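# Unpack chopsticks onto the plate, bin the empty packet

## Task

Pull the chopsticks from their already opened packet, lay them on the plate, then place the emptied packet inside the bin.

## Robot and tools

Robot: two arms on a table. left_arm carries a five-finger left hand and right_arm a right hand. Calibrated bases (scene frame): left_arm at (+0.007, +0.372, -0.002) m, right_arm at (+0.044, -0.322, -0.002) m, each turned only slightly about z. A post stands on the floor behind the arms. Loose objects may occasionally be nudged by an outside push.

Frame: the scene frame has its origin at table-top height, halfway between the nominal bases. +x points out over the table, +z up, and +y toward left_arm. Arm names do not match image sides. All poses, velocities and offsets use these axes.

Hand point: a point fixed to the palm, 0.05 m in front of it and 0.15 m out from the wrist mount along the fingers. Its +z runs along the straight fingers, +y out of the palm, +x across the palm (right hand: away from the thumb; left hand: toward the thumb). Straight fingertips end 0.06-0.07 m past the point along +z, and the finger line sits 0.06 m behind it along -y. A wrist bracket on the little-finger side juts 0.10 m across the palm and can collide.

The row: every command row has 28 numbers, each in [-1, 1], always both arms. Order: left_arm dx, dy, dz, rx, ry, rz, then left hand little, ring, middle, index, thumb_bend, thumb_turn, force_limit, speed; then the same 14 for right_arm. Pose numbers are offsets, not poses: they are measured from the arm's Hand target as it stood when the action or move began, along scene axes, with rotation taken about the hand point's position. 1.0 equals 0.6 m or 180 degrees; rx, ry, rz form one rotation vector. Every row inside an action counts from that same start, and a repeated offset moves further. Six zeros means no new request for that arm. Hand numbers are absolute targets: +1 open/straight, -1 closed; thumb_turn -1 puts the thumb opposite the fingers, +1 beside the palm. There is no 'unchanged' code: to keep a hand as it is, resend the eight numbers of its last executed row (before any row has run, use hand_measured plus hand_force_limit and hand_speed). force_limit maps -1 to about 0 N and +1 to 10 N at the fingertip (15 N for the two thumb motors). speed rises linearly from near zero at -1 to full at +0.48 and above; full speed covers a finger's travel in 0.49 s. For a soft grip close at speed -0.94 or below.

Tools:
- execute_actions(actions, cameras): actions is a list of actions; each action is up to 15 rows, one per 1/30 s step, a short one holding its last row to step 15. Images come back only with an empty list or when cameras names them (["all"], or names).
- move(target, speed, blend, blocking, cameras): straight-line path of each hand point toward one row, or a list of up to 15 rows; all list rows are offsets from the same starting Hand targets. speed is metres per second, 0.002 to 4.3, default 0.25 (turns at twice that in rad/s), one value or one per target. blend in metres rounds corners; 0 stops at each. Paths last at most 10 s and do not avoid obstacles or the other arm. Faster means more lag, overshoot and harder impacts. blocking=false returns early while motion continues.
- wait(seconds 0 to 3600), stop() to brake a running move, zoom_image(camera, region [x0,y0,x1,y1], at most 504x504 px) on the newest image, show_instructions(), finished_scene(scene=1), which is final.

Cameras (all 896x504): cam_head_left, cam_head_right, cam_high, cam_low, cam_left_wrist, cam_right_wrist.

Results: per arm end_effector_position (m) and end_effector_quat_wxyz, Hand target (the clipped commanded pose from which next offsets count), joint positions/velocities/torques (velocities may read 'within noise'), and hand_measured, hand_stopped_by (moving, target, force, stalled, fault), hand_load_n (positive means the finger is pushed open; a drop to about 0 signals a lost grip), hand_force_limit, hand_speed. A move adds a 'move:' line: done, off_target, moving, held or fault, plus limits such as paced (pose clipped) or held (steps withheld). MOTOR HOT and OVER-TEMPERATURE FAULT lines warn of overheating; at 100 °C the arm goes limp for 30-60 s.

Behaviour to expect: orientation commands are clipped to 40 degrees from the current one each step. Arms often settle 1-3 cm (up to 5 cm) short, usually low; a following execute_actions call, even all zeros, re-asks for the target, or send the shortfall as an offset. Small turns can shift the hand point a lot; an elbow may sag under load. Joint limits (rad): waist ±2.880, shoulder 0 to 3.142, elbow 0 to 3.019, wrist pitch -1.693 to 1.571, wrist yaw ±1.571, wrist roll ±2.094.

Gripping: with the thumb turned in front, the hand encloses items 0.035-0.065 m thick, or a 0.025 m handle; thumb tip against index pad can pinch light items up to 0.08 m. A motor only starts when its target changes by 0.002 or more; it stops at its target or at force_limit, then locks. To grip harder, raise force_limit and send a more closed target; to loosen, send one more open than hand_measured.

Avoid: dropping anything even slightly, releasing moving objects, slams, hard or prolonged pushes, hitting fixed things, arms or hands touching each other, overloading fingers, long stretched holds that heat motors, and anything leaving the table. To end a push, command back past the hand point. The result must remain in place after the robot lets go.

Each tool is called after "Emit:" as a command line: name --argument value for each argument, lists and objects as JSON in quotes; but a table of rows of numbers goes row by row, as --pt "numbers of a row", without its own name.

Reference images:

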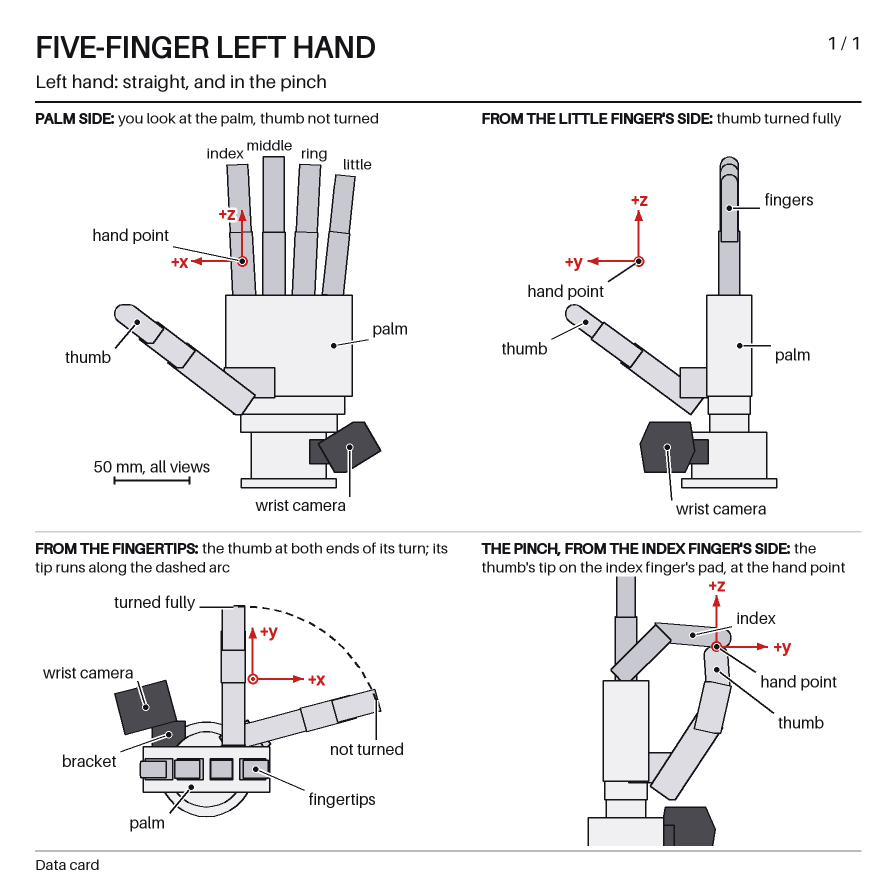

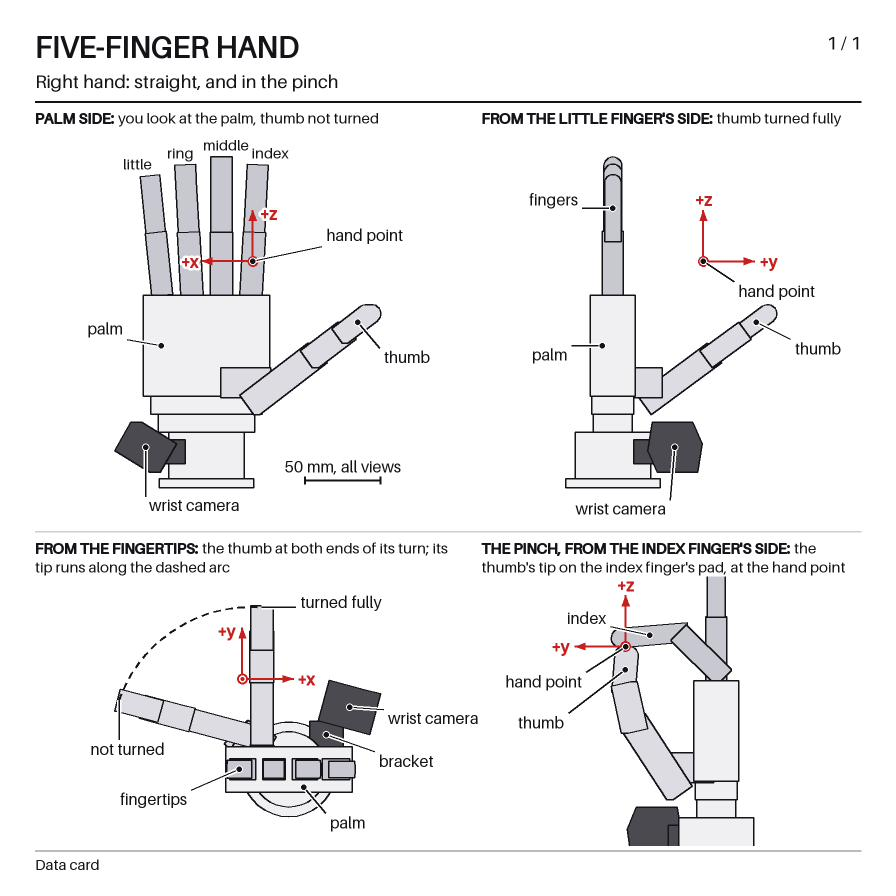

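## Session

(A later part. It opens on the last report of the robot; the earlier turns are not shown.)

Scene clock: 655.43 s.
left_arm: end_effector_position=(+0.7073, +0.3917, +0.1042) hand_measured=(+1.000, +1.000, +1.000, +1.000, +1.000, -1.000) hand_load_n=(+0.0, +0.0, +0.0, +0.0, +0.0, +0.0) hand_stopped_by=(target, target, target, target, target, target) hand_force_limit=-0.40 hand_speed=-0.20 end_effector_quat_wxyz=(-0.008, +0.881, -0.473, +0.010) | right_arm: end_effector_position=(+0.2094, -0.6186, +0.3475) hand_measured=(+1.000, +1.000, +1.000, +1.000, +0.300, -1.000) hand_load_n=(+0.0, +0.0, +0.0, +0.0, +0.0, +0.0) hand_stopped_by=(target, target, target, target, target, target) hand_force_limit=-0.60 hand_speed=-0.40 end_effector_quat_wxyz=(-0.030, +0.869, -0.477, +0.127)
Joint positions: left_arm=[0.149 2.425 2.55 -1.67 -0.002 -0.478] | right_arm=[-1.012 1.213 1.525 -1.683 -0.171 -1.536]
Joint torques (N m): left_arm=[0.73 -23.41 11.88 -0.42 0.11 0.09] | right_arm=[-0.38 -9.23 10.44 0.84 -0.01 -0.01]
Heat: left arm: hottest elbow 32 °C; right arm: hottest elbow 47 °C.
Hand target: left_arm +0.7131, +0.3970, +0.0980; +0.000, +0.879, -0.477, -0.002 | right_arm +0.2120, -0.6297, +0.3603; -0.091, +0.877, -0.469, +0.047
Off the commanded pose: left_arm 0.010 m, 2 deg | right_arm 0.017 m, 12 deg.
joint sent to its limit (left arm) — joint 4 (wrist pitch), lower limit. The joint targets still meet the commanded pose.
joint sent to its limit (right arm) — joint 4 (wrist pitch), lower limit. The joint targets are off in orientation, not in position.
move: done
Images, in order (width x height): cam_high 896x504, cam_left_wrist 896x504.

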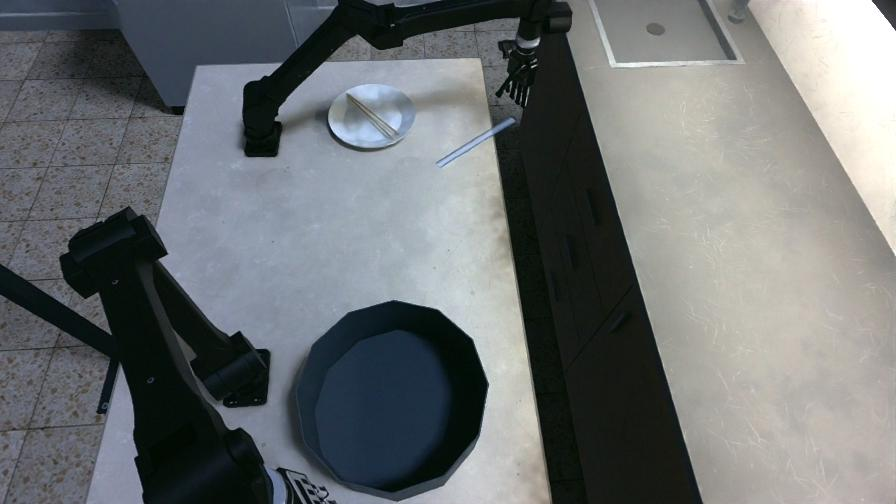

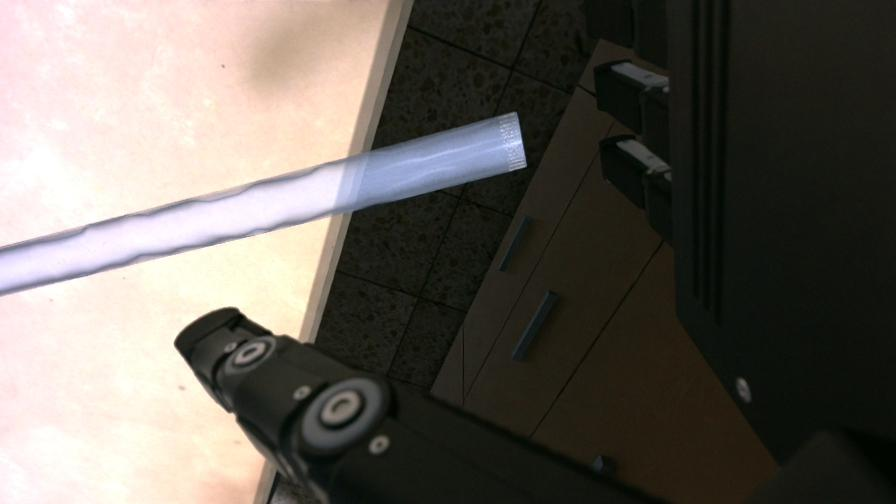

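Emit:
wait --seconds 0.1 --cameras '["cam_left_wrist","cam_high"]'

Scene clock: 656.50 s.
left_arm: end_effector_position=(+0.7073, +0.3917, +0.1042) hand_measured=(+1.000, +1.000, +1.000, +1.000, +1.000, -1.000) hand_load_n=(+0.0, +0.0, +0.0, +0.0, +0.0, +0.0) hand_stopped_by=(target, target, target, target, target, target) hand_force_limit=-0.40 hand_speed=-0.20 end_effector_quat_wxyz=(-0.008, +0.881, -0.473, +0.010) | right_arm: end_effector_position=(+0.2094, -0.6186, +0.3475) hand_measured=(+1.000, +1.000, +1.000, +1.000, +0.300, -1.000) hand_load_n=(+0.0, +0.0, +0.0, +0.0, -0.5, +0.0) hand_stopped_by=(target, target, target, target, target, target) hand_force_limit=-0.60 hand_speed=-0.40 end_effector_quat_wxyz=(-0.030, +0.869, -0.477, +0.127)
Joint positions: left_arm=[0.149 2.425 2.55 -1.67 -0.002 -0.478] | right_arm=[-1.012 1.213 1.525 -1.683 -0.171 -1.536]
Joint torques (N m): left_arm=[0.79 -23.41 11.89 -0.43 0.11 0.1] | right_arm=[-0.09 -9.23 10.28 0.84 -0.02 -0.09]
Heat: left arm: hottest elbow 33 °C; right arm: hottest elbow 47 °C.
Hand target: left_arm +0.7131, +0.3970, +0.0980; +0.000, +0.879, -0.477, -0.002 | right_arm +0.2120, -0.6297, +0.3603; -0.091, +0.877, -0.469, +0.047
Off the commanded pose: left_arm 0.010 m, 2 deg | right_arm 0.017 m, 12 deg.
wait: 0.10 s; at rest from the start
Images, in order (width x height): cam_high 896x504, cam_left_wrist 896x504.

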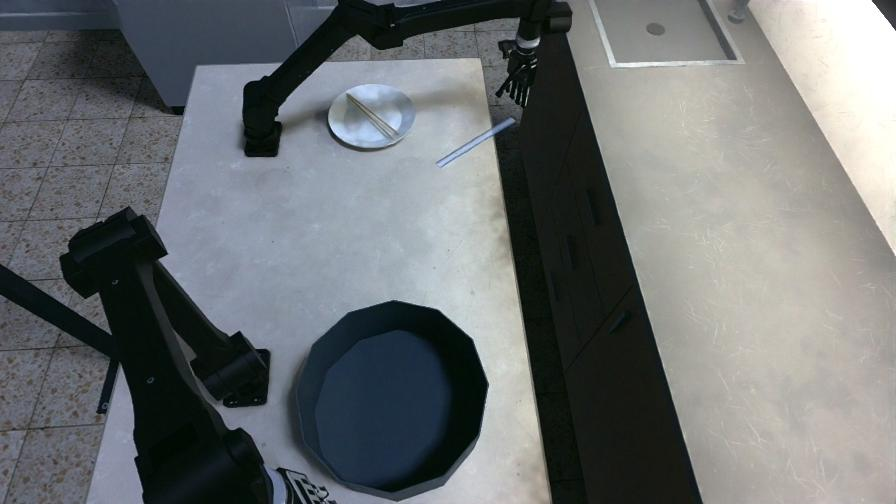

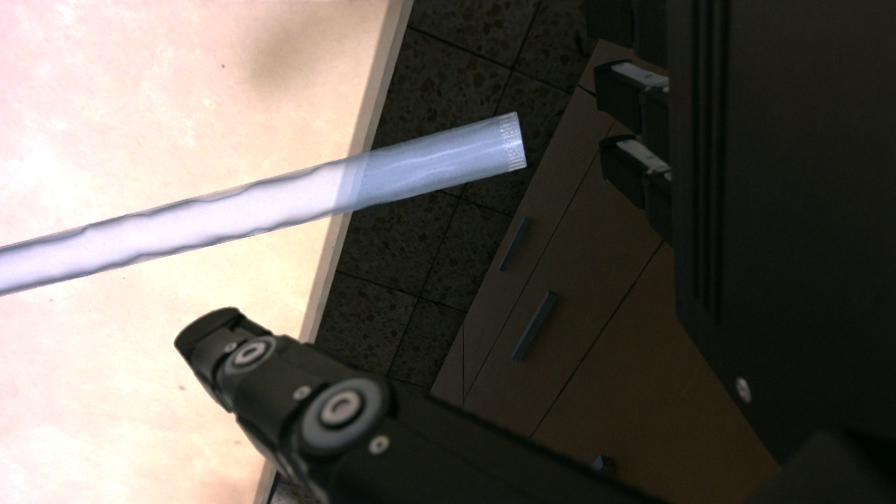

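Emit:
move --target '[0.0,0.004,-0.07,0,0,0,1,1,1,1,1,-1,-0.4,-0.2,0,0,0,0,0,0,1,1,1,1,0.3,-1,-0.6,-0.4]' --speed 0.06 --cameras '["cam_left_wrist"]'

Scene clock: 658.77 s.
left_arm: end_effector_position=(+0.7133, +0.3934, +0.0860) hand_measured=(+1.000, +1.000, +1.000, +1.000, +1.000, -1.000) hand_load_n=(+0.0, +0.0, +0.0, +0.0, +0.0, +0.0) hand_stopped_by=(target, target, target, target, target, target) hand_force_limit=-0.40 hand_speed=-0.20 end_effector_quat_wxyz=(-0.009, +0.880, -0.475, +0.012) | right_arm: end_effector_position=(+0.2094, -0.6186, +0.3475) hand_measured=(+1.000, +1.000, +1.000, +1.000, +0.300, -1.000) hand_load_n=(+0.0, +0.0, +0.0, +0.0, +0.0, +0.0) hand_stopped_by=(target, target, target, target, target, target) hand_force_limit=-0.60 hand_speed=-0.40 end_effector_quat_wxyz=(-0.030, +0.869, -0.477, +0.127)
Joint positions: left_arm=[0.15 2.445 2.539 -1.634 -0.002 -0.471] | right_arm=[-1.012 1.213 1.525 -1.683 -0.171 -1.536]
Joint torques (N m): left_arm=[0.85 -23.41 8.09 0.72 0.05 0.1] | right_arm=[-0.09 -8.88 10.63 0.73 -0.02 -0.07]
Heat: left arm: hottest elbow 33 °C; right arm: hottest elbow 47 °C.
Hand target: left_arm +0.7130, +0.3994, +0.0561; +0.000, +0.879, -0.477, -0.002 | right_arm +0.2120, -0.6297, +0.3603; -0.091, +0.877, -0.469, +0.047
Off the commanded pose: left_arm 0.031 m, 2 deg | right_arm 0.017 m, 12 deg.
joint sent to its limit (right arm) — joint 4 (wrist pitch), lower limit. The joint targets are off in orientation, not in position.
move: off_target (left_arm)

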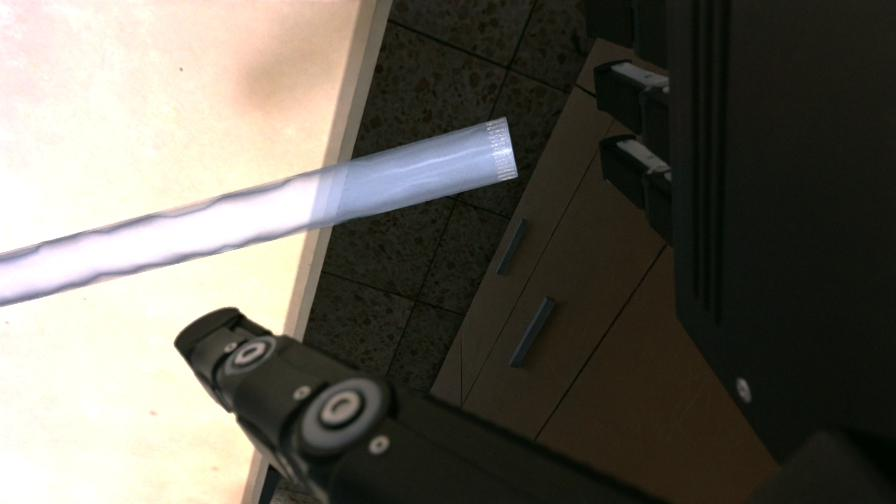

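Emit:
move --target '[-0.012,0.012,-0.05,0,0,0,1,1,1,1,1,-1,-0.4,-0.2,0,0,0,0,0,0,1,1,1,1,0.3,-1,-0.6,-0.4]' --speed 0.06 --cameras '["cam_left_wrist"]'

Scene clock: 660.30 s.
left_arm: end_effector_position=(+0.7073, +0.4018, +0.0382) hand_measured=(+1.000, +1.000, +1.000, +1.000, +1.000, -1.000) hand_load_n=(+0.0, +0.0, +0.0, +0.0, +0.0, +0.0) hand_stopped_by=(target, target, target, target, target, target) hand_force_limit=-0.40 hand_speed=-0.20 end_effector_quat_wxyz=(-0.002, +0.880, -0.475, +0.002) | right_arm: end_effector_position=(+0.2094, -0.6186, +0.3475) hand_measured=(+1.000, +1.000, +1.000, +1.000, +0.300, -1.000) hand_load_n=(+0.0, +0.0, +0.0, +0.0, +0.0, +0.0) hand_stopped_by=(target, target, target, target, target, target) hand_force_limit=-0.60 hand_speed=-0.40 end_effector_quat_wxyz=(-0.030, +0.869, -0.477, +0.127)
Joint positions: left_arm=[0.163 2.445 2.411 -1.531 -0.002 -0.461] | right_arm=[-1.012 1.213 1.525 -1.683 -0.171 -1.536]
Joint torques (N m): left_arm=[0.85 -25.64 7.71 0.73 0.03 0.1] | right_arm=[0.38 -8.64 10.39 0.79 0.04 -0.13]
Heat: left arm: hottest elbow 33 °C; right arm: hottest elbow 47 °C.
Hand target: left_arm +0.7059, +0.4065, +0.0261; +0.000, +0.879, -0.477, -0.002 | right_arm +0.2120, -0.6297, +0.3603; -0.091, +0.877, -0.469, +0.047
Off the commanded pose: left_arm 0.013 m, 1 deg | right_arm 0.017 m, 12 deg.
joint sent to its limit (right arm) — joint 4 (wrist pitch), lower limit. The joint targets are off in orientation, not in position.
move: off_target (left_arm)

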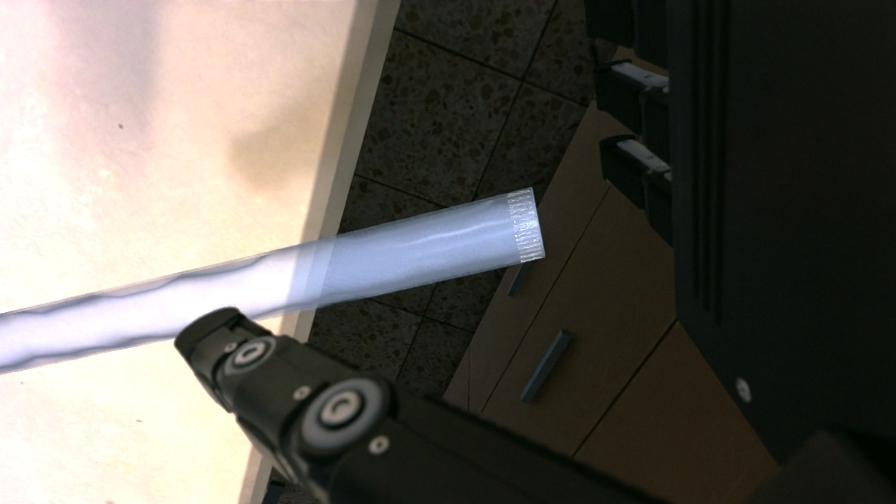

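Emit:
move --target '[0,0,0,0,0,0,1,1,1,-0.05,1,-1,-0.4,-0.5,0,0,0,0,0,0,1,1,1,1,0.3,-1,-0.6,-0.4]' --speed 0.06 --cameras '["cam_left_wrist"]'

Emit:
move --target '[0,0,0,0,0,0,1,1,1,-0.05,0.3,-1,-0.4,-0.5,0,0,0,0,0,0,1,1,1,1,0.3,-1,-0.6,-0.4]' --speed 0.06 --cameras '["cam_left_wrist"]'

Scene clock: 661.93 s.
left_arm: end_effector_position=(+0.7072, +0.4018, +0.0382) hand_measured=(+1.000, +1.000, +1.000, -0.050, +1.000, -1.000) hand_load_n=(+0.0, +0.0, +0.0, +0.5, +0.0, +0.0) hand_stopped_by=(target, target, target, target, target, target) hand_force_limit=-0.40 hand_speed=-0.50 end_effector_quat_wxyz=(-0.002, +0.880, -0.475, +0.002) | right_arm: end_effector_position=(+0.2094, -0.6186, +0.3475) hand_measured=(+1.000, +1.000, +1.000, +1.000, +0.300, -1.000) hand_load_n=(+0.0, +0.0, +0.0, +0.0, +0.0, +0.0) hand_stopped_by=(target, target, target, target, target, target) hand_force_limit=-0.60 hand_speed=-0.40 end_effector_quat_wxyz=(-0.030, +0.869, -0.477, +0.127)
Joint positions: left_arm=[0.163 2.445 2.411 -1.531 -0.002 -0.46] | right_arm=[-1.012 1.213 1.525 -1.683 -0.171 -1.536]
Joint torques (N m): left_arm=[0.67 -25.7 7.69 0.72 0.03 0.09] | right_arm=[-0.38 -9.29 10.19 0.83 -0.01 -0.07]
Heat: left arm: hottest elbow 33 °C; right arm: hottest elbow 47 °C.
Hand target: left_arm +0.7058, +0.4065, +0.0261; +0.000, +0.879, -0.477, -0.002 | right_arm +0.2120, -0.6297, +0.3603; -0.091, +0.877, -0.469, +0.047
Off the commanded pose: left_arm 0.013 m, 1 deg | right_arm 0.017 m, 12 deg.
joint sent to its limit (right arm) — joint 4 (wrist pitch), lower limit. The joint targets are off in orientation, not in position.
move: done

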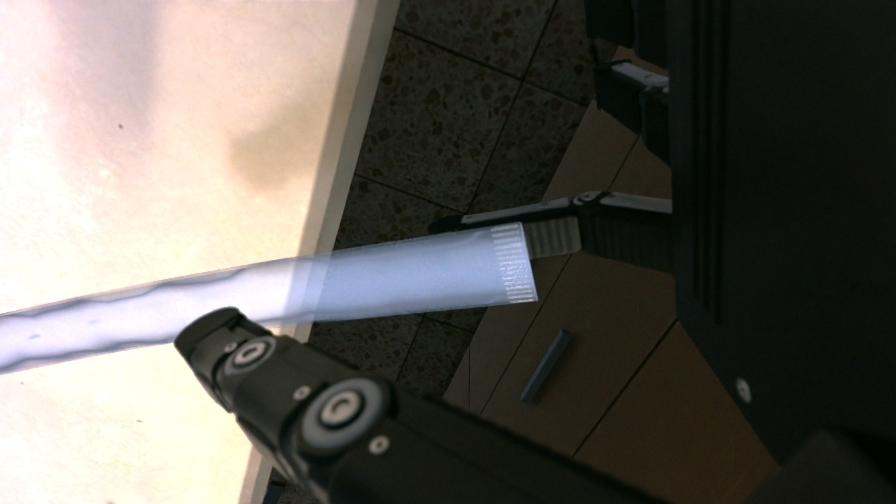

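Scene clock: 663.20 s.
left_arm: end_effector_position=(+0.7072, +0.4018, +0.0382) hand_measured=(+1.000, +1.000, +1.000, -0.050, +0.300, -1.000) hand_load_n=(+0.0, +0.0, +0.0, +0.0, +0.0, +0.0) hand_stopped_by=(target, target, target, target, target, target) hand_force_limit=-0.40 hand_speed=-0.50 end_effector_quat_wxyz=(-0.002, +0.880, -0.475, +0.002) | right_arm: end_effector_position=(+0.2094, -0.6186, +0.3475) hand_measured=(+1.000, +1.000, +1.000, +1.000, +0.300, -1.000) hand_load_n=(+0.0, +0.0, +0.0, +0.0, +0.0, +0.0) hand_stopped_by=(target, target, target, target, target, target) hand_force_limit=-0.60 hand_speed=-0.40 end_effector_quat_wxyz=(-0.030, +0.869, -0.477, +0.127)
Joint positions: left_arm=[0.163 2.445 2.411 -1.531 -0.002 -0.46] | right_arm=[-1.012 1.213 1.525 -1.683 -0.171 -1.536]
Joint torques (N m): left_arm=[0.67 -25.7 7.69 0.7 0.03 0.09] | right_arm=[0.03 -9.11 10.41 0.83 -0.08 -0.07]
Heat: left arm: hottest elbow 33 °C; right arm: hottest elbow 47 °C.
Hand target: left_arm +0.7058, +0.4065, +0.0261; +0.000, +0.879, -0.477, -0.002 | right_arm +0.2120, -0.6297, +0.3603; -0.091, +0.877, -0.469, +0.047
Off the commanded pose: left_arm 0.013 m, 1 deg | right_arm 0.017 m, 12 deg.
joint sent to its limit (right arm) — joint 4 (wrist pitch), lower limit. The joint targets are off in orientation, not in position.
move: done

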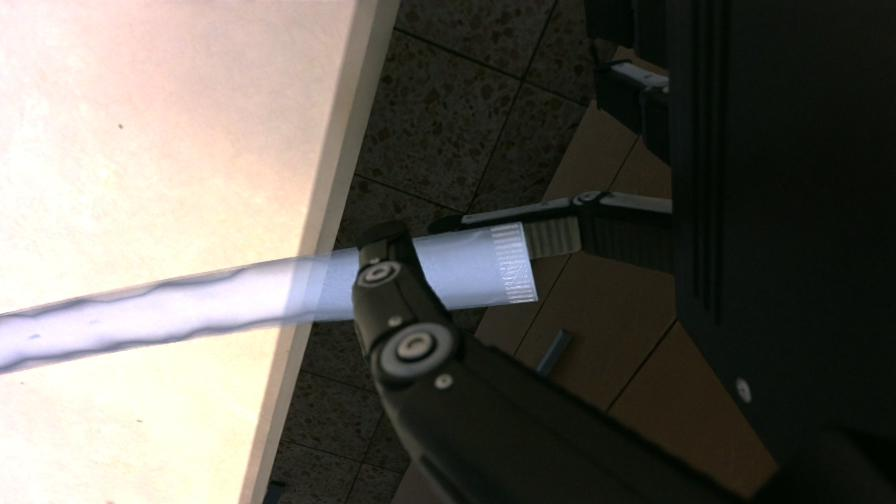

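Emit:
move --target '[0,0,0,0,0,0,1,1,1,-0.05,0.0,-1,-0.6,-0.85,0,0,0,0,0,0,1,1,1,1,0.3,-1,-0.6,-0.4]' --speed 0.06 --cameras '["cam_left_wrist"]'

Scene clock: 665.53 s.
left_arm: end_effector_position=(+0.7072, +0.4018, +0.0382) hand_measured=(+1.000, +1.000, +1.000, -0.050, +0.000, -1.000) hand_load_n=(+0.0, +0.0, +0.0, +0.0, +0.0, +0.0) hand_stopped_by=(target, target, target, target, target, target) hand_force_limit=-0.60 hand_speed=-0.85 end_effector_quat_wxyz=(-0.002, +0.880, -0.475, +0.002) | right_arm: end_effector_position=(+0.2094, -0.6186, +0.3475) hand_measured=(+1.000, +1.000, +1.000, +1.000, +0.300, -1.000) hand_load_n=(+0.0, +0.0, +0.0, -0.5, -0.5, +0.0) hand_stopped_by=(target, target, target, target, target, target) hand_force_limit=-0.60 hand_speed=-0.40 end_effector_quat_wxyz=(-0.030, +0.869, -0.477, +0.127)
Joint positions: left_arm=[0.163 2.445 2.411 -1.531 -0.002 -0.46] | right_arm=[-1.012 1.213 1.525 -1.683 -0.171 -1.536]
Joint torques (N m): left_arm=[0.79 -25.76 7.71 0.7 0.03 0.09] | right_arm=[-0.56 -9.23 10.24 0.81 -0.06 -0.08]
Heat: left arm: hottest elbow 33 °C; right arm: hottest elbow 47 °C.
Hand target: left_arm +0.7058, +0.4065, +0.0261; +0.000, +0.879, -0.477, -0.002 | right_arm +0.2120, -0.6297, +0.3603; -0.091, +0.877, -0.469, +0.047
Off the commanded pose: left_arm 0.013 m, 1 deg | right_arm 0.017 m, 12 deg.
joint sent to its limit (right arm) — joint 4 (wrist pitch), lower limit. The joint targets are off in orientation, not in position.
move: done

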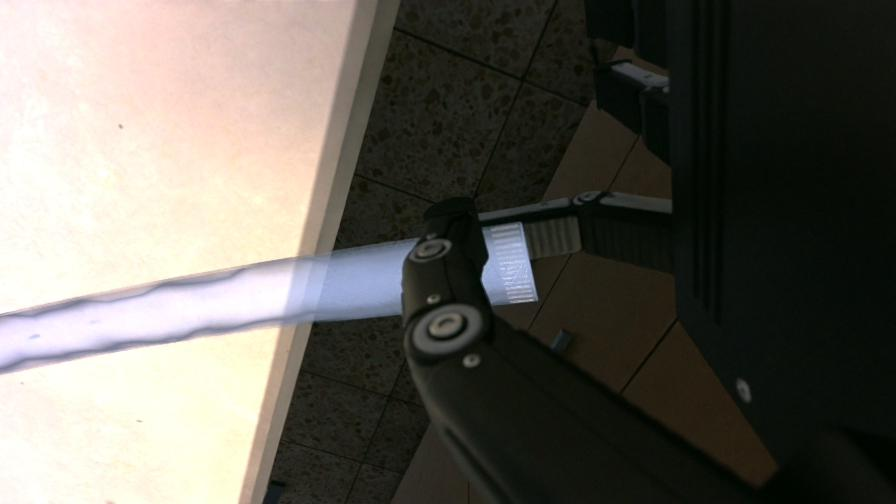

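Emit:
move --target '[0,0,0,0,0,0,1,1,1,-0.2,0.0,-1,-0.6,-0.9,0,0,0,0,0,0,1,1,1,1,0.3,-1,-0.6,-0.4]' --speed 0.06 --cameras '["cam_left_wrist"]'

Scene clock: 666.53 s.
left_arm: end_effector_position=(+0.7072, +0.4018, +0.0382) hand_measured=(+1.000, +1.000, +1.000, -0.200, +0.000, -1.000) hand_load_n=(+0.0, +0.0, +0.0, +0.5, +0.0, +0.0) hand_stopped_by=(target, target, target, target, target, target) hand_force_limit=-0.60 hand_speed=-0.90 end_effector_quat_wxyz=(-0.002, +0.880, -0.475, +0.002) | right_arm: end_effector_position=(+0.2094, -0.6186, +0.3475) hand_measured=(+1.000, +1.000, +1.000, +1.000, +0.300, -1.000) hand_load_n=(+0.0, +0.0, +0.0, +0.0, +0.0, +0.0) hand_stopped_by=(target, target, target, target, target, target) hand_force_limit=-0.60 hand_speed=-0.40 end_effector_quat_wxyz=(-0.030, +0.869, -0.477, +0.127)
Joint positions: left_arm=[0.163 2.445 2.411 -1.531 -0.002 -0.46] | right_arm=[-1.012 1.213 1.525 -1.683 -0.171 -1.536]
Joint torques (N m): left_arm=[0.67 -25.64 7.69 0.72 0.03 0.09] | right_arm=[-0.32 -9.82 10.33 0.85 -0.06 -0.04]
Heat: left arm: hottest elbow 33 °C; right arm: hottest elbow 47 °C.
Hand target: left_arm +0.7058, +0.4065, +0.0261; +0.000, +0.879, -0.477, -0.002 | right_arm +0.2120, -0.6297, +0.3603; -0.091, +0.877, -0.469, +0.047
Off the commanded pose: left_arm 0.013 m, 1 deg | right_arm 0.017 m, 12 deg.
joint sent to its limit (right arm) — joint 4 (wrist pitch), lower limit. The joint targets are off in orientation, not in position.
move: done

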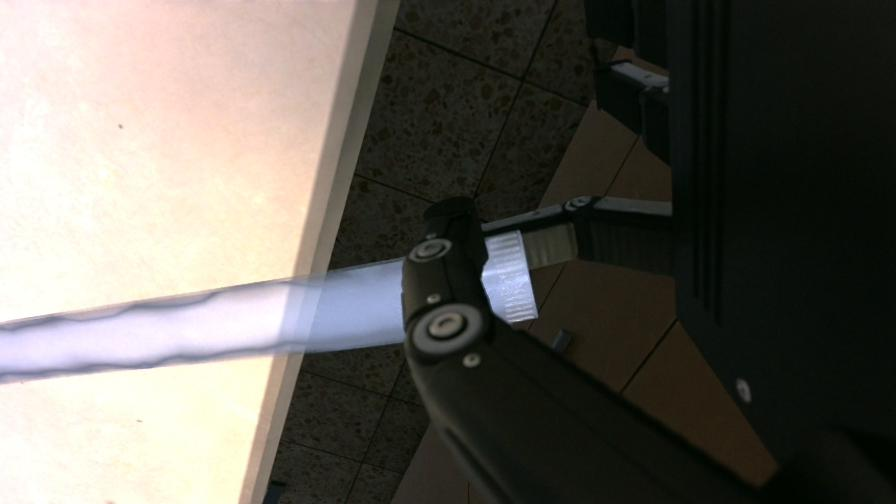

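Emit:
move --target '[0,0,0,0,0,0,1,1,1,-0.35,0.0,-1,-0.6,-0.94,0,0,0,0,0,0,1,1,1,1,0.3,-1,-0.6,-0.4]' --speed 0.06 --cameras '["cam_left_wrist"]'

Scene clock: 667.20 s.
left_arm: end_effector_position=(+0.7072, +0.4018, +0.0382) hand_measured=(+1.000, +1.000, +1.000, -0.228, +0.000, -1.000) hand_load_n=(+0.0, +0.0, +0.0, +2.0, +0.0, +0.0) hand_stopped_by=(target, target, target, force, target, target) hand_force_limit=-0.60 hand_speed=-0.94 end_effector_quat_wxyz=(-0.002, +0.880, -0.475, +0.002) | right_arm: end_effector_position=(+0.2094, -0.6186, +0.3475) hand_measured=(+1.000, +1.000, +1.000, +1.000, +0.300, -1.000) hand_load_n=(+0.0, +0.0, +0.0, +0.0, +0.0, +0.0) hand_stopped_by=(target, target, target, target, target, target) hand_force_limit=-0.60 hand_speed=-0.40 end_effector_quat_wxyz=(-0.030, +0.869, -0.477, +0.127)
Joint positions: left_arm=[0.163 2.445 2.411 -1.531 -0.002 -0.46] | right_arm=[-1.012 1.213 1.525 -1.683 -0.171 -1.536]
Joint torques (N m): left_arm=[0.67 -25.58 7.71 0.69 0.03 0.09] | right_arm=[0.09 -9.29 10.07 0.76 -0.02 -0.04]
Heat: left arm: hottest elbow 33 °C; right arm: hottest elbow 47 °C.
Hand target: left_arm +0.7058, +0.4065, +0.0261; +0.000, +0.879, -0.477, -0.002 | right_arm +0.2120, -0.6297, +0.3603; -0.091, +0.877, -0.469, +0.047
Off the commanded pose: left_arm 0.013 m, 1 deg | right_arm 0.017 m, 12 deg.
joint sent to its limit (right arm) — joint 4 (wrist pitch), lower limit. The joint targets are off in orientation, not in position.
move: done

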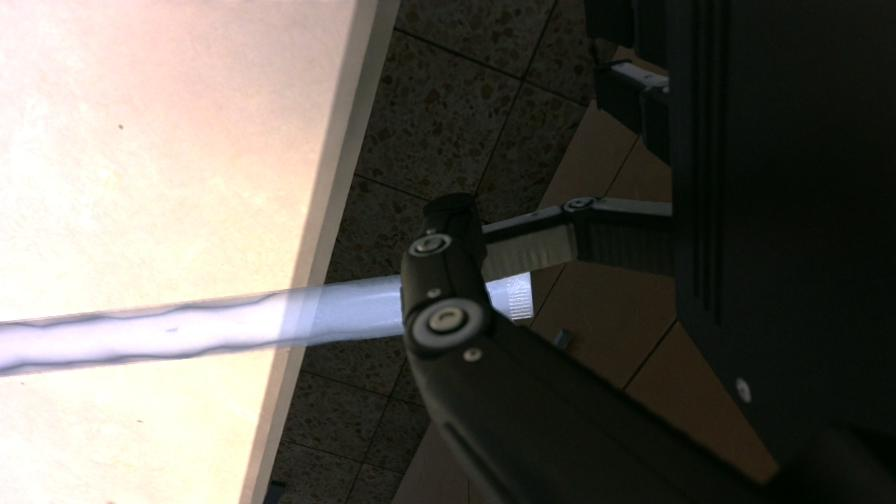

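Emit:
zoom_image --camera "cam_left_wrist" --region '[350, 150, 650, 370]'

Scaled by 1.680 from the camera's image (finer frame: 1280x720).

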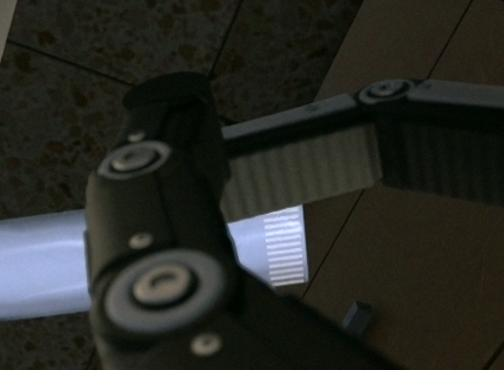

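Emit:
move --pt "0 0 0 0 0 0 1 1 1 -0.35 0.8 -1 -0.6 -0.3 0 0 0 0 0 0 1 1 1 1 0.3 -1 -0.6 -0.4" --pt "0 0 0 0 0 0 1 1 1 1 0.8 -1 -0.6 -0.3 0 0 0 0 0 0 1 1 1 1 0.3 -1 -0.6 -0.4" --speed 0.06 --cameras '["cam_left_wrist"]'

Scene clock: 670.13 s.
left_arm: end_effector_position=(+0.7072, +0.4018, +0.0382) hand_measured=(+1.000, +1.000, +1.000, +1.000, +0.800, -1.000) hand_load_n=(+0.0, +0.0, +0.0, +0.0, +0.0, +0.0) hand_stopped_by=(target, target, target, target, target, target) hand_force_limit=-0.60 hand_speed=-0.30 end_effector_quat_wxyz=(-0.002, +0.880, -0.475, +0.002) | right_arm: end_effector_position=(+0.2094, -0.6186, +0.3475) hand_measured=(+1.000, +1.000, +1.000, +1.000, +0.300, -1.000) hand_load_n=(+0.0, +0.0, +0.0, +0.0, +0.0, +0.0) hand_stopped_by=(target, target, target, target, target, target) hand_force_limit=-0.60 hand_speed=-0.40 end_effector_quat_wxyz=(-0.030, +0.869, -0.477, +0.127)
Joint positions: left_arm=[0.163 2.445 2.411 -1.531 -0.002 -0.46] | right_arm=[-1.012 1.213 1.525 -1.683 -0.171 -1.536]
Joint torques (N m): left_arm=[0.73 -25.7 7.69 0.7 0.03 0.09] | right_arm=[-0.62 -8.88 10.41 0.88 -0.03 -0.07]
Heat: left arm: hottest elbow 33 °C; right arm: hottest elbow 47 °C.
Hand target: left_arm +0.7058, +0.4065, +0.0261; +0.000, +0.879, -0.477, -0.002 | right_arm +0.2120, -0.6297, +0.3603; -0.091, +0.877, -0.469, +0.047
Off the commanded pose: left_arm 0.013 m, 1 deg | right_arm 0.017 m, 12 deg.
joint sent to its limit (right arm) — joint 4 (wrist pitch), lower limit. The joint targets are off in orientation, not in position.
move: done; target 2's new numbers were sent with left_arm's hand 0.013 m and 1 deg from that target

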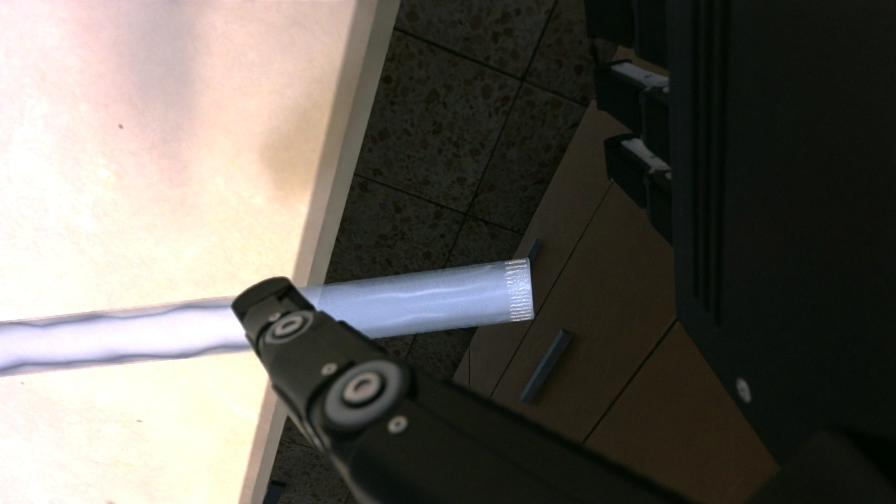

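Emit:
move --target '[0.02,-0.0425,0,0,0,-0.022,1,1,1,1,0.8,-1,-0.6,-0.3,0,0,0,0,0,0,1,1,1,1,0.3,-1,-0.6,-0.4]' --speed 0.06 --cameras '["cam_left_wrist"]'

Scene clock: 674.07 s.
left_arm: end_effector_position=(+0.7124, +0.3806, +0.0374) hand_measured=(+1.000, +1.000, +1.000, +1.000, +0.800, -1.000) hand_load_n=(+0.0, +0.0, +0.0, +0.0, +0.0, +0.0) hand_stopped_by=(target, target, target, target, target, target) hand_force_limit=-0.60 hand_speed=-0.30 end_effector_quat_wxyz=(-0.003, +0.865, -0.502, +0.002) | right_arm: end_effector_position=(+0.2094, -0.6186, +0.3475) hand_measured=(+1.000, +1.000, +1.000, +1.000, +0.300, -1.000) hand_load_n=(-0.5, +0.0, +0.0, +0.0, +0.0, +0.5) hand_stopped_by=(target, target, target, target, target, target) hand_force_limit=-0.60 hand_speed=-0.40 end_effector_quat_wxyz=(-0.030, +0.869, -0.477, +0.127)
Joint positions: left_arm=[0.13 2.476 2.467 -1.555 -0.002 -0.432] | right_arm=[-1.012 1.213 1.525 -1.683 -0.171 -1.536]
Joint torques (N m): left_arm=[0.15 -23.3 11.95 -0.42 0.04 0.1] | right_arm=[-0.91 -9.58 10.3 0.68 -0.02 -0.09]
Heat: left arm: hottest elbow 33 °C; right arm: hottest elbow 47 °C.
Hand target: left_arm +0.7179, +0.3812, +0.0261; +0.000, +0.862, -0.507, -0.002 | right_arm +0.2120, -0.6297, +0.3603; -0.091, +0.877, -0.469, +0.047
Off the commanded pose: left_arm 0.012 m, 1 deg | right_arm 0.017 m, 12 deg.
joint sent to its limit (right arm) — joint 4 (wrist pitch), lower limit. The joint targets are off in orientation, not in position.
move: off_target (left_arm)

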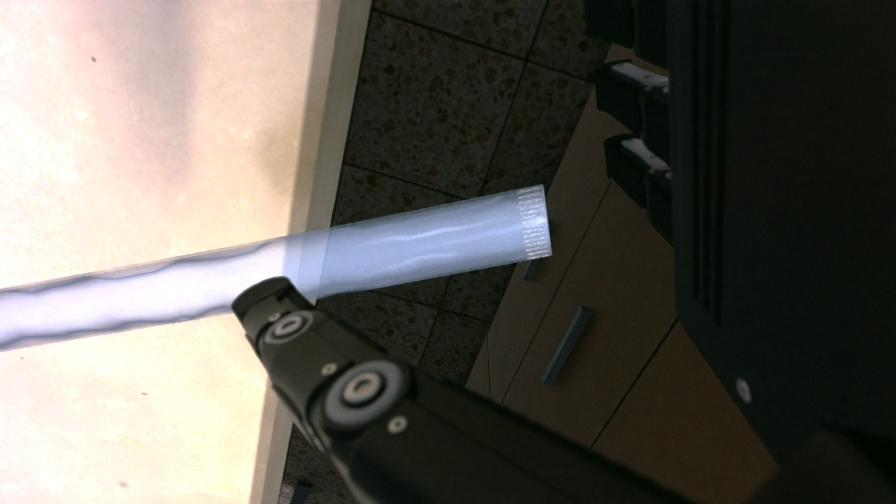

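Emit:
move --target '[0.003,-0.011,0,0,0,0,1,1,1,1,0.8,-1,-0.6,-0.3,0,0,0,0,0,0,1,1,1,1,0.3,-1,-0.6,-0.4]' --speed 0.06 --cameras '["cam_left_wrist"]'

Scene clock: 675.03 s.
left_arm: end_effector_position=(+0.7137, +0.3794, +0.0379) hand_measured=(+1.000, +1.000, +1.000, +1.000, +0.800, -1.000) hand_load_n=(+0.0, +0.0, +0.0, +0.0, +0.0, +0.0) hand_stopped_by=(target, target, target, target, target, target) hand_force_limit=-0.60 hand_speed=-0.30 end_effector_quat_wxyz=(-0.003, +0.864, -0.503, +0.002) | right_arm: end_effector_position=(+0.2094, -0.6186, +0.3475) hand_measured=(+1.000, +1.000, +1.000, +1.000, +0.300, -1.000) hand_load_n=(+0.0, +0.0, +0.0, +0.0, +0.0, +0.0) hand_stopped_by=(target, target, target, target, target, target) hand_force_limit=-0.60 hand_speed=-0.40 end_effector_quat_wxyz=(-0.030, +0.869, -0.477, +0.127)
Joint positions: left_arm=[0.128 2.482 2.482 -1.563 -0.002 -0.431] | right_arm=[-1.012 1.213 1.525 -1.683 -0.171 -1.536]
Joint torques (N m): left_arm=[-0.21 -23.36 12.07 -0.42 0.03 0.01] | right_arm=[-1.2 -9.23 10.22 0.65 -0.07 -0.1]
Heat: left arm: hottest elbow 33 °C; right arm: hottest elbow 47 °C.
Hand target: left_arm +0.7196, +0.3746, +0.0263; -0.001, +0.862, -0.507, -0.002 | right_arm +0.2120, -0.6297, +0.3603; -0.091, +0.877, -0.469, +0.047
Off the commanded pose: left_arm 0.014 m, 1 deg | right_arm 0.017 m, 12 deg.
joint sent to its limit (right arm) — joint 4 (wrist pitch), lower limit. The joint targets are off in orientation, not in position.
move: off_target (left_arm)

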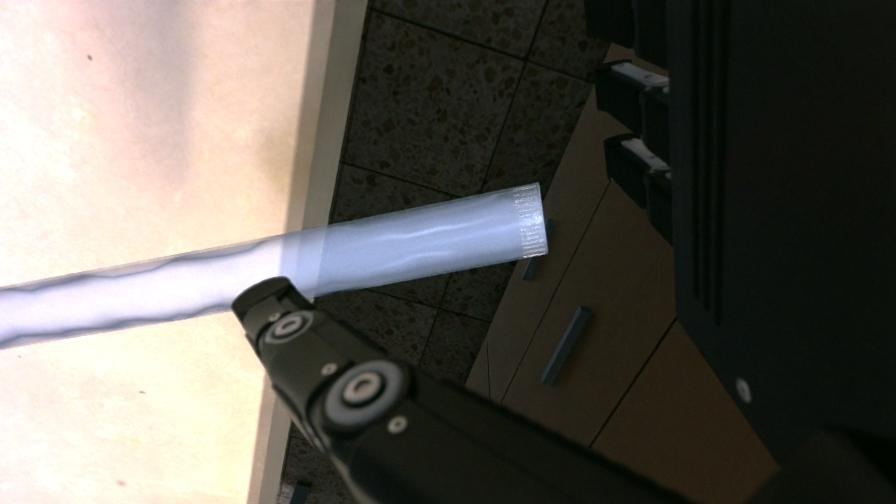

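Emit:
move --target '[0,0,0,0,0,0,1,1,-0.05,-0.05,0.8,-1,-0.6,-0.5,0,0,0,0,0,0,1,1,1,1,0.3,-1,-0.6,-0.4]' --speed 0.06 --cameras '["cam_left_wrist"]'

Scene clock: 676.23 s.
left_arm: end_effector_position=(+0.7138, +0.3794, +0.0377) hand_measured=(+1.000, +1.000, -0.050, -0.050, +0.800, -1.000) hand_load_n=(+0.0, +0.0, +0.0, +0.0, -0.5, +0.0) hand_stopped_by=(target, target, target, target, target, target) hand_force_limit=-0.60 hand_speed=-0.50 end_effector_quat_wxyz=(-0.003, +0.864, -0.503, +0.002) | right_arm: end_effector_position=(+0.2094, -0.6186, +0.3475) hand_measured=(+1.000, +1.000, +1.000, +1.000, +0.300, -1.000) hand_load_n=(+0.0, +0.0, +0.0, +0.5, +0.0, +0.0) hand_stopped_by=(target, target, target, target, target, target) hand_force_limit=-0.60 hand_speed=-0.40 end_effector_quat_wxyz=(-0.030, +0.869, -0.477, +0.127)
Joint positions: left_arm=[0.128 2.483 2.483 -1.563 -0.002 -0.431] | right_arm=[-1.012 1.213 1.525 -1.683 -0.171 -1.536]
Joint torques (N m): left_arm=[-0.15 -23.3 12.03 -0.46 0.04 0.01] | right_arm=[-0.67 -9.35 10.21 0.9 -0.02 0]
Heat: left arm: hottest elbow 33 °C; right arm: hottest elbow 47 °C.
Hand target: left_arm +0.7196, +0.3746, +0.0260; +0.000, +0.862, -0.507, -0.002 | right_arm +0.2120, -0.6297, +0.3603; -0.091, +0.877, -0.469, +0.047
Off the commanded pose: left_arm 0.014 m, 1 deg | right_arm 0.017 m, 12 deg.
joint sent to its limit (right arm) — joint 4 (wrist pitch), lower limit. The joint targets are off in orientation, not in position.
move: done

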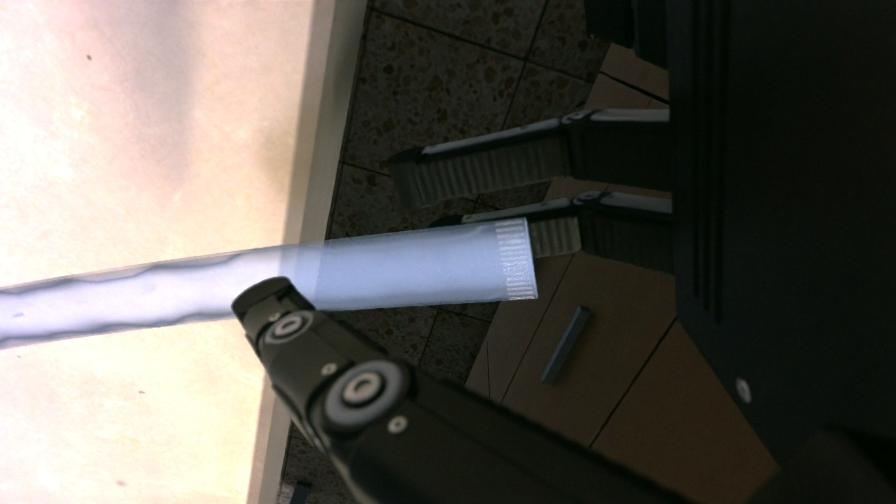

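Emit:
wait --seconds 0.1 --cameras '["cam_head_left","cam_high","cam_low","cam_left_wrist"]'

Emit:
zoom_image --camera "cam_high" --region '[460, 70, 560, 140]'

Emit:
zoom_image --camera "cam_left_wrist" --region '[350, 100, 650, 320]'

Scene clock: 676.80 s.
left_arm: end_effector_position=(+0.7138, +0.3794, +0.0377) hand_measured=(+1.000, +1.000, -0.050, -0.050, +0.800, -1.000) hand_load_n=(+0.0, +0.0, +0.0, +0.0, +0.0, +0.0) hand_stopped_by=(target, target, target, target, target, target) hand_force_limit=-0.60 hand_speed=-0.50 end_effector_quat_wxyz=(-0.003, +0.864, -0.503, +0.002) | right_arm: end_effector_position=(+0.2094, -0.6186, +0.3475) hand_measured=(+1.000, +1.000, +1.000, +1.000, +0.300, -1.000) hand_load_n=(+0.0, +0.0, +0.0, +0.0, +0.0, +0.0) hand_stopped_by=(target, target, target, target, target, target) hand_force_limit=-0.60 hand_speed=-0.40 end_effector_quat_wxyz=(-0.030, +0.869, -0.477, +0.127)
Joint positions: left_arm=[0.128 2.483 2.483 -1.563 -0.002 -0.431] | right_arm=[-1.012 1.213 1.525 -1.683 -0.171 -1.536]
Joint torques (N m): left_arm=[-0.21 -23.3 12 -0.46 0.03 0.01] | right_arm=[-0.73 -9.17 10.36 0.87 -0.04 -0.07]
Heat: left arm: hottest elbow 34 °C; right arm: hottest elbow 47 °C.
Hand target: left_arm +0.7196, +0.3746, +0.0260; +0.000, +0.862, -0.507, -0.002 | right_arm +0.2120, -0.6297, +0.3603; -0.091, +0.877, -0.469, +0.047
Off the commanded pose: left_arm 0.014 m, 1 deg | right_arm 0.017 m, 12 deg.
wait: 0.10 s; at rest from the start

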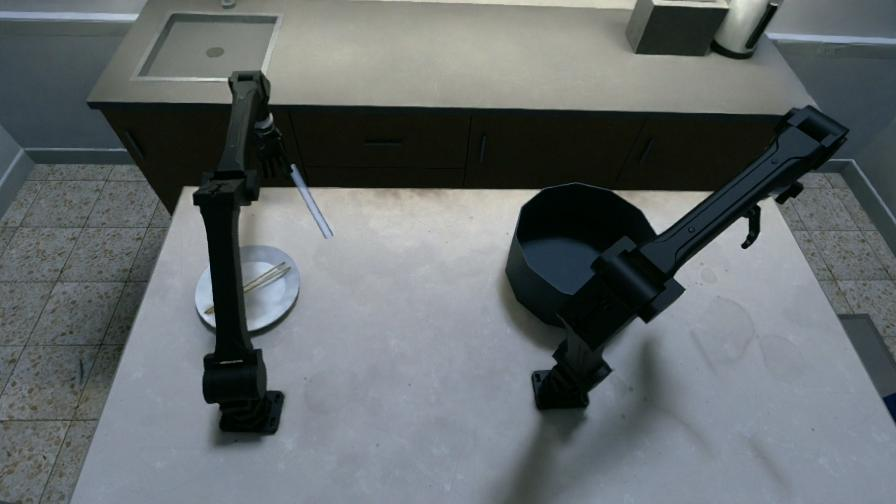

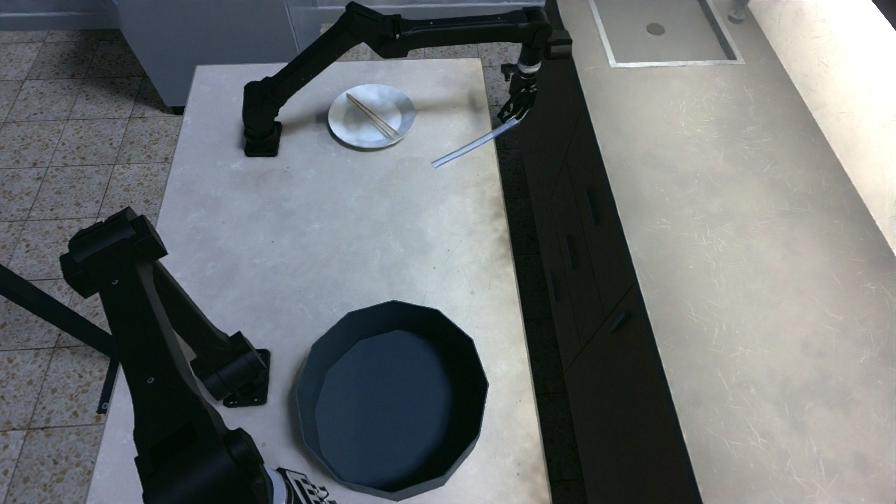

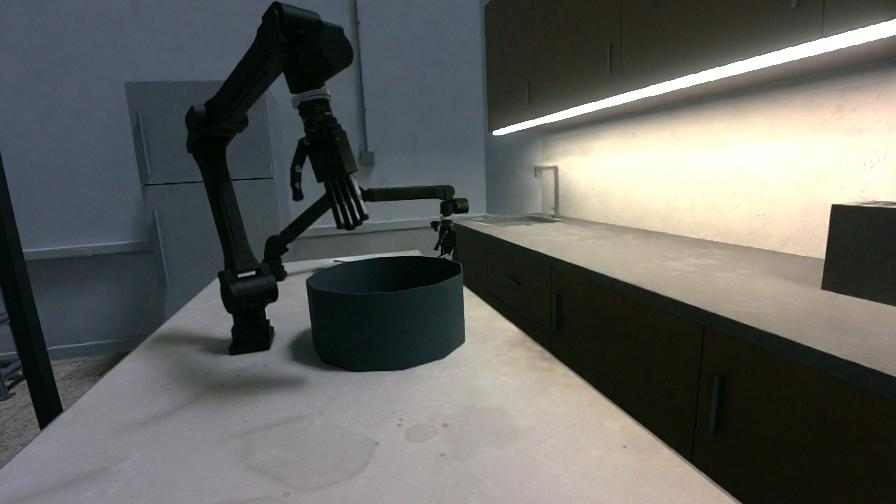

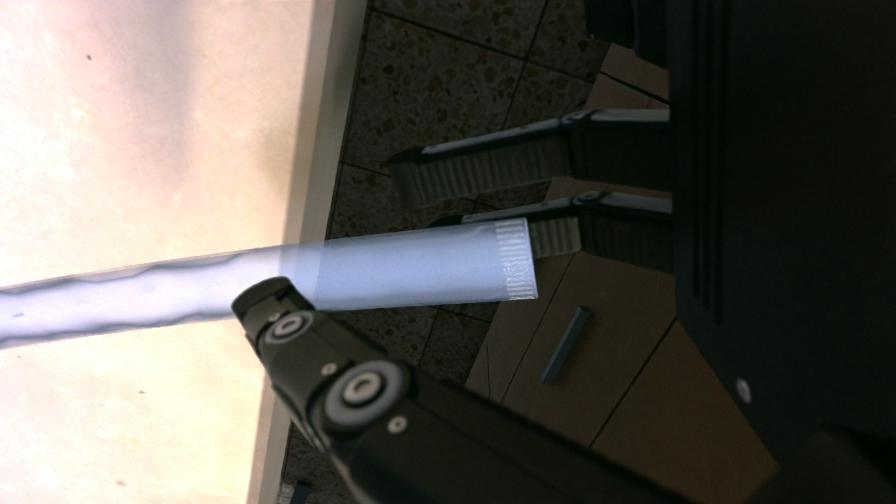

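Scaled by 5.040 from the camera's image (finer frame: 1280x720).

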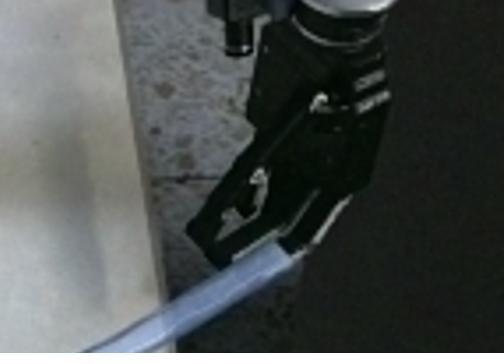

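Scaled by 1.680 from the camera's image (finer frame: 1280x720).

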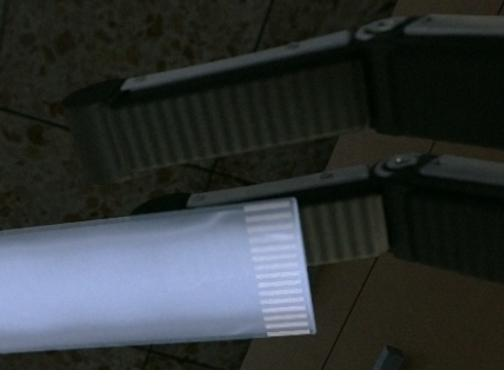

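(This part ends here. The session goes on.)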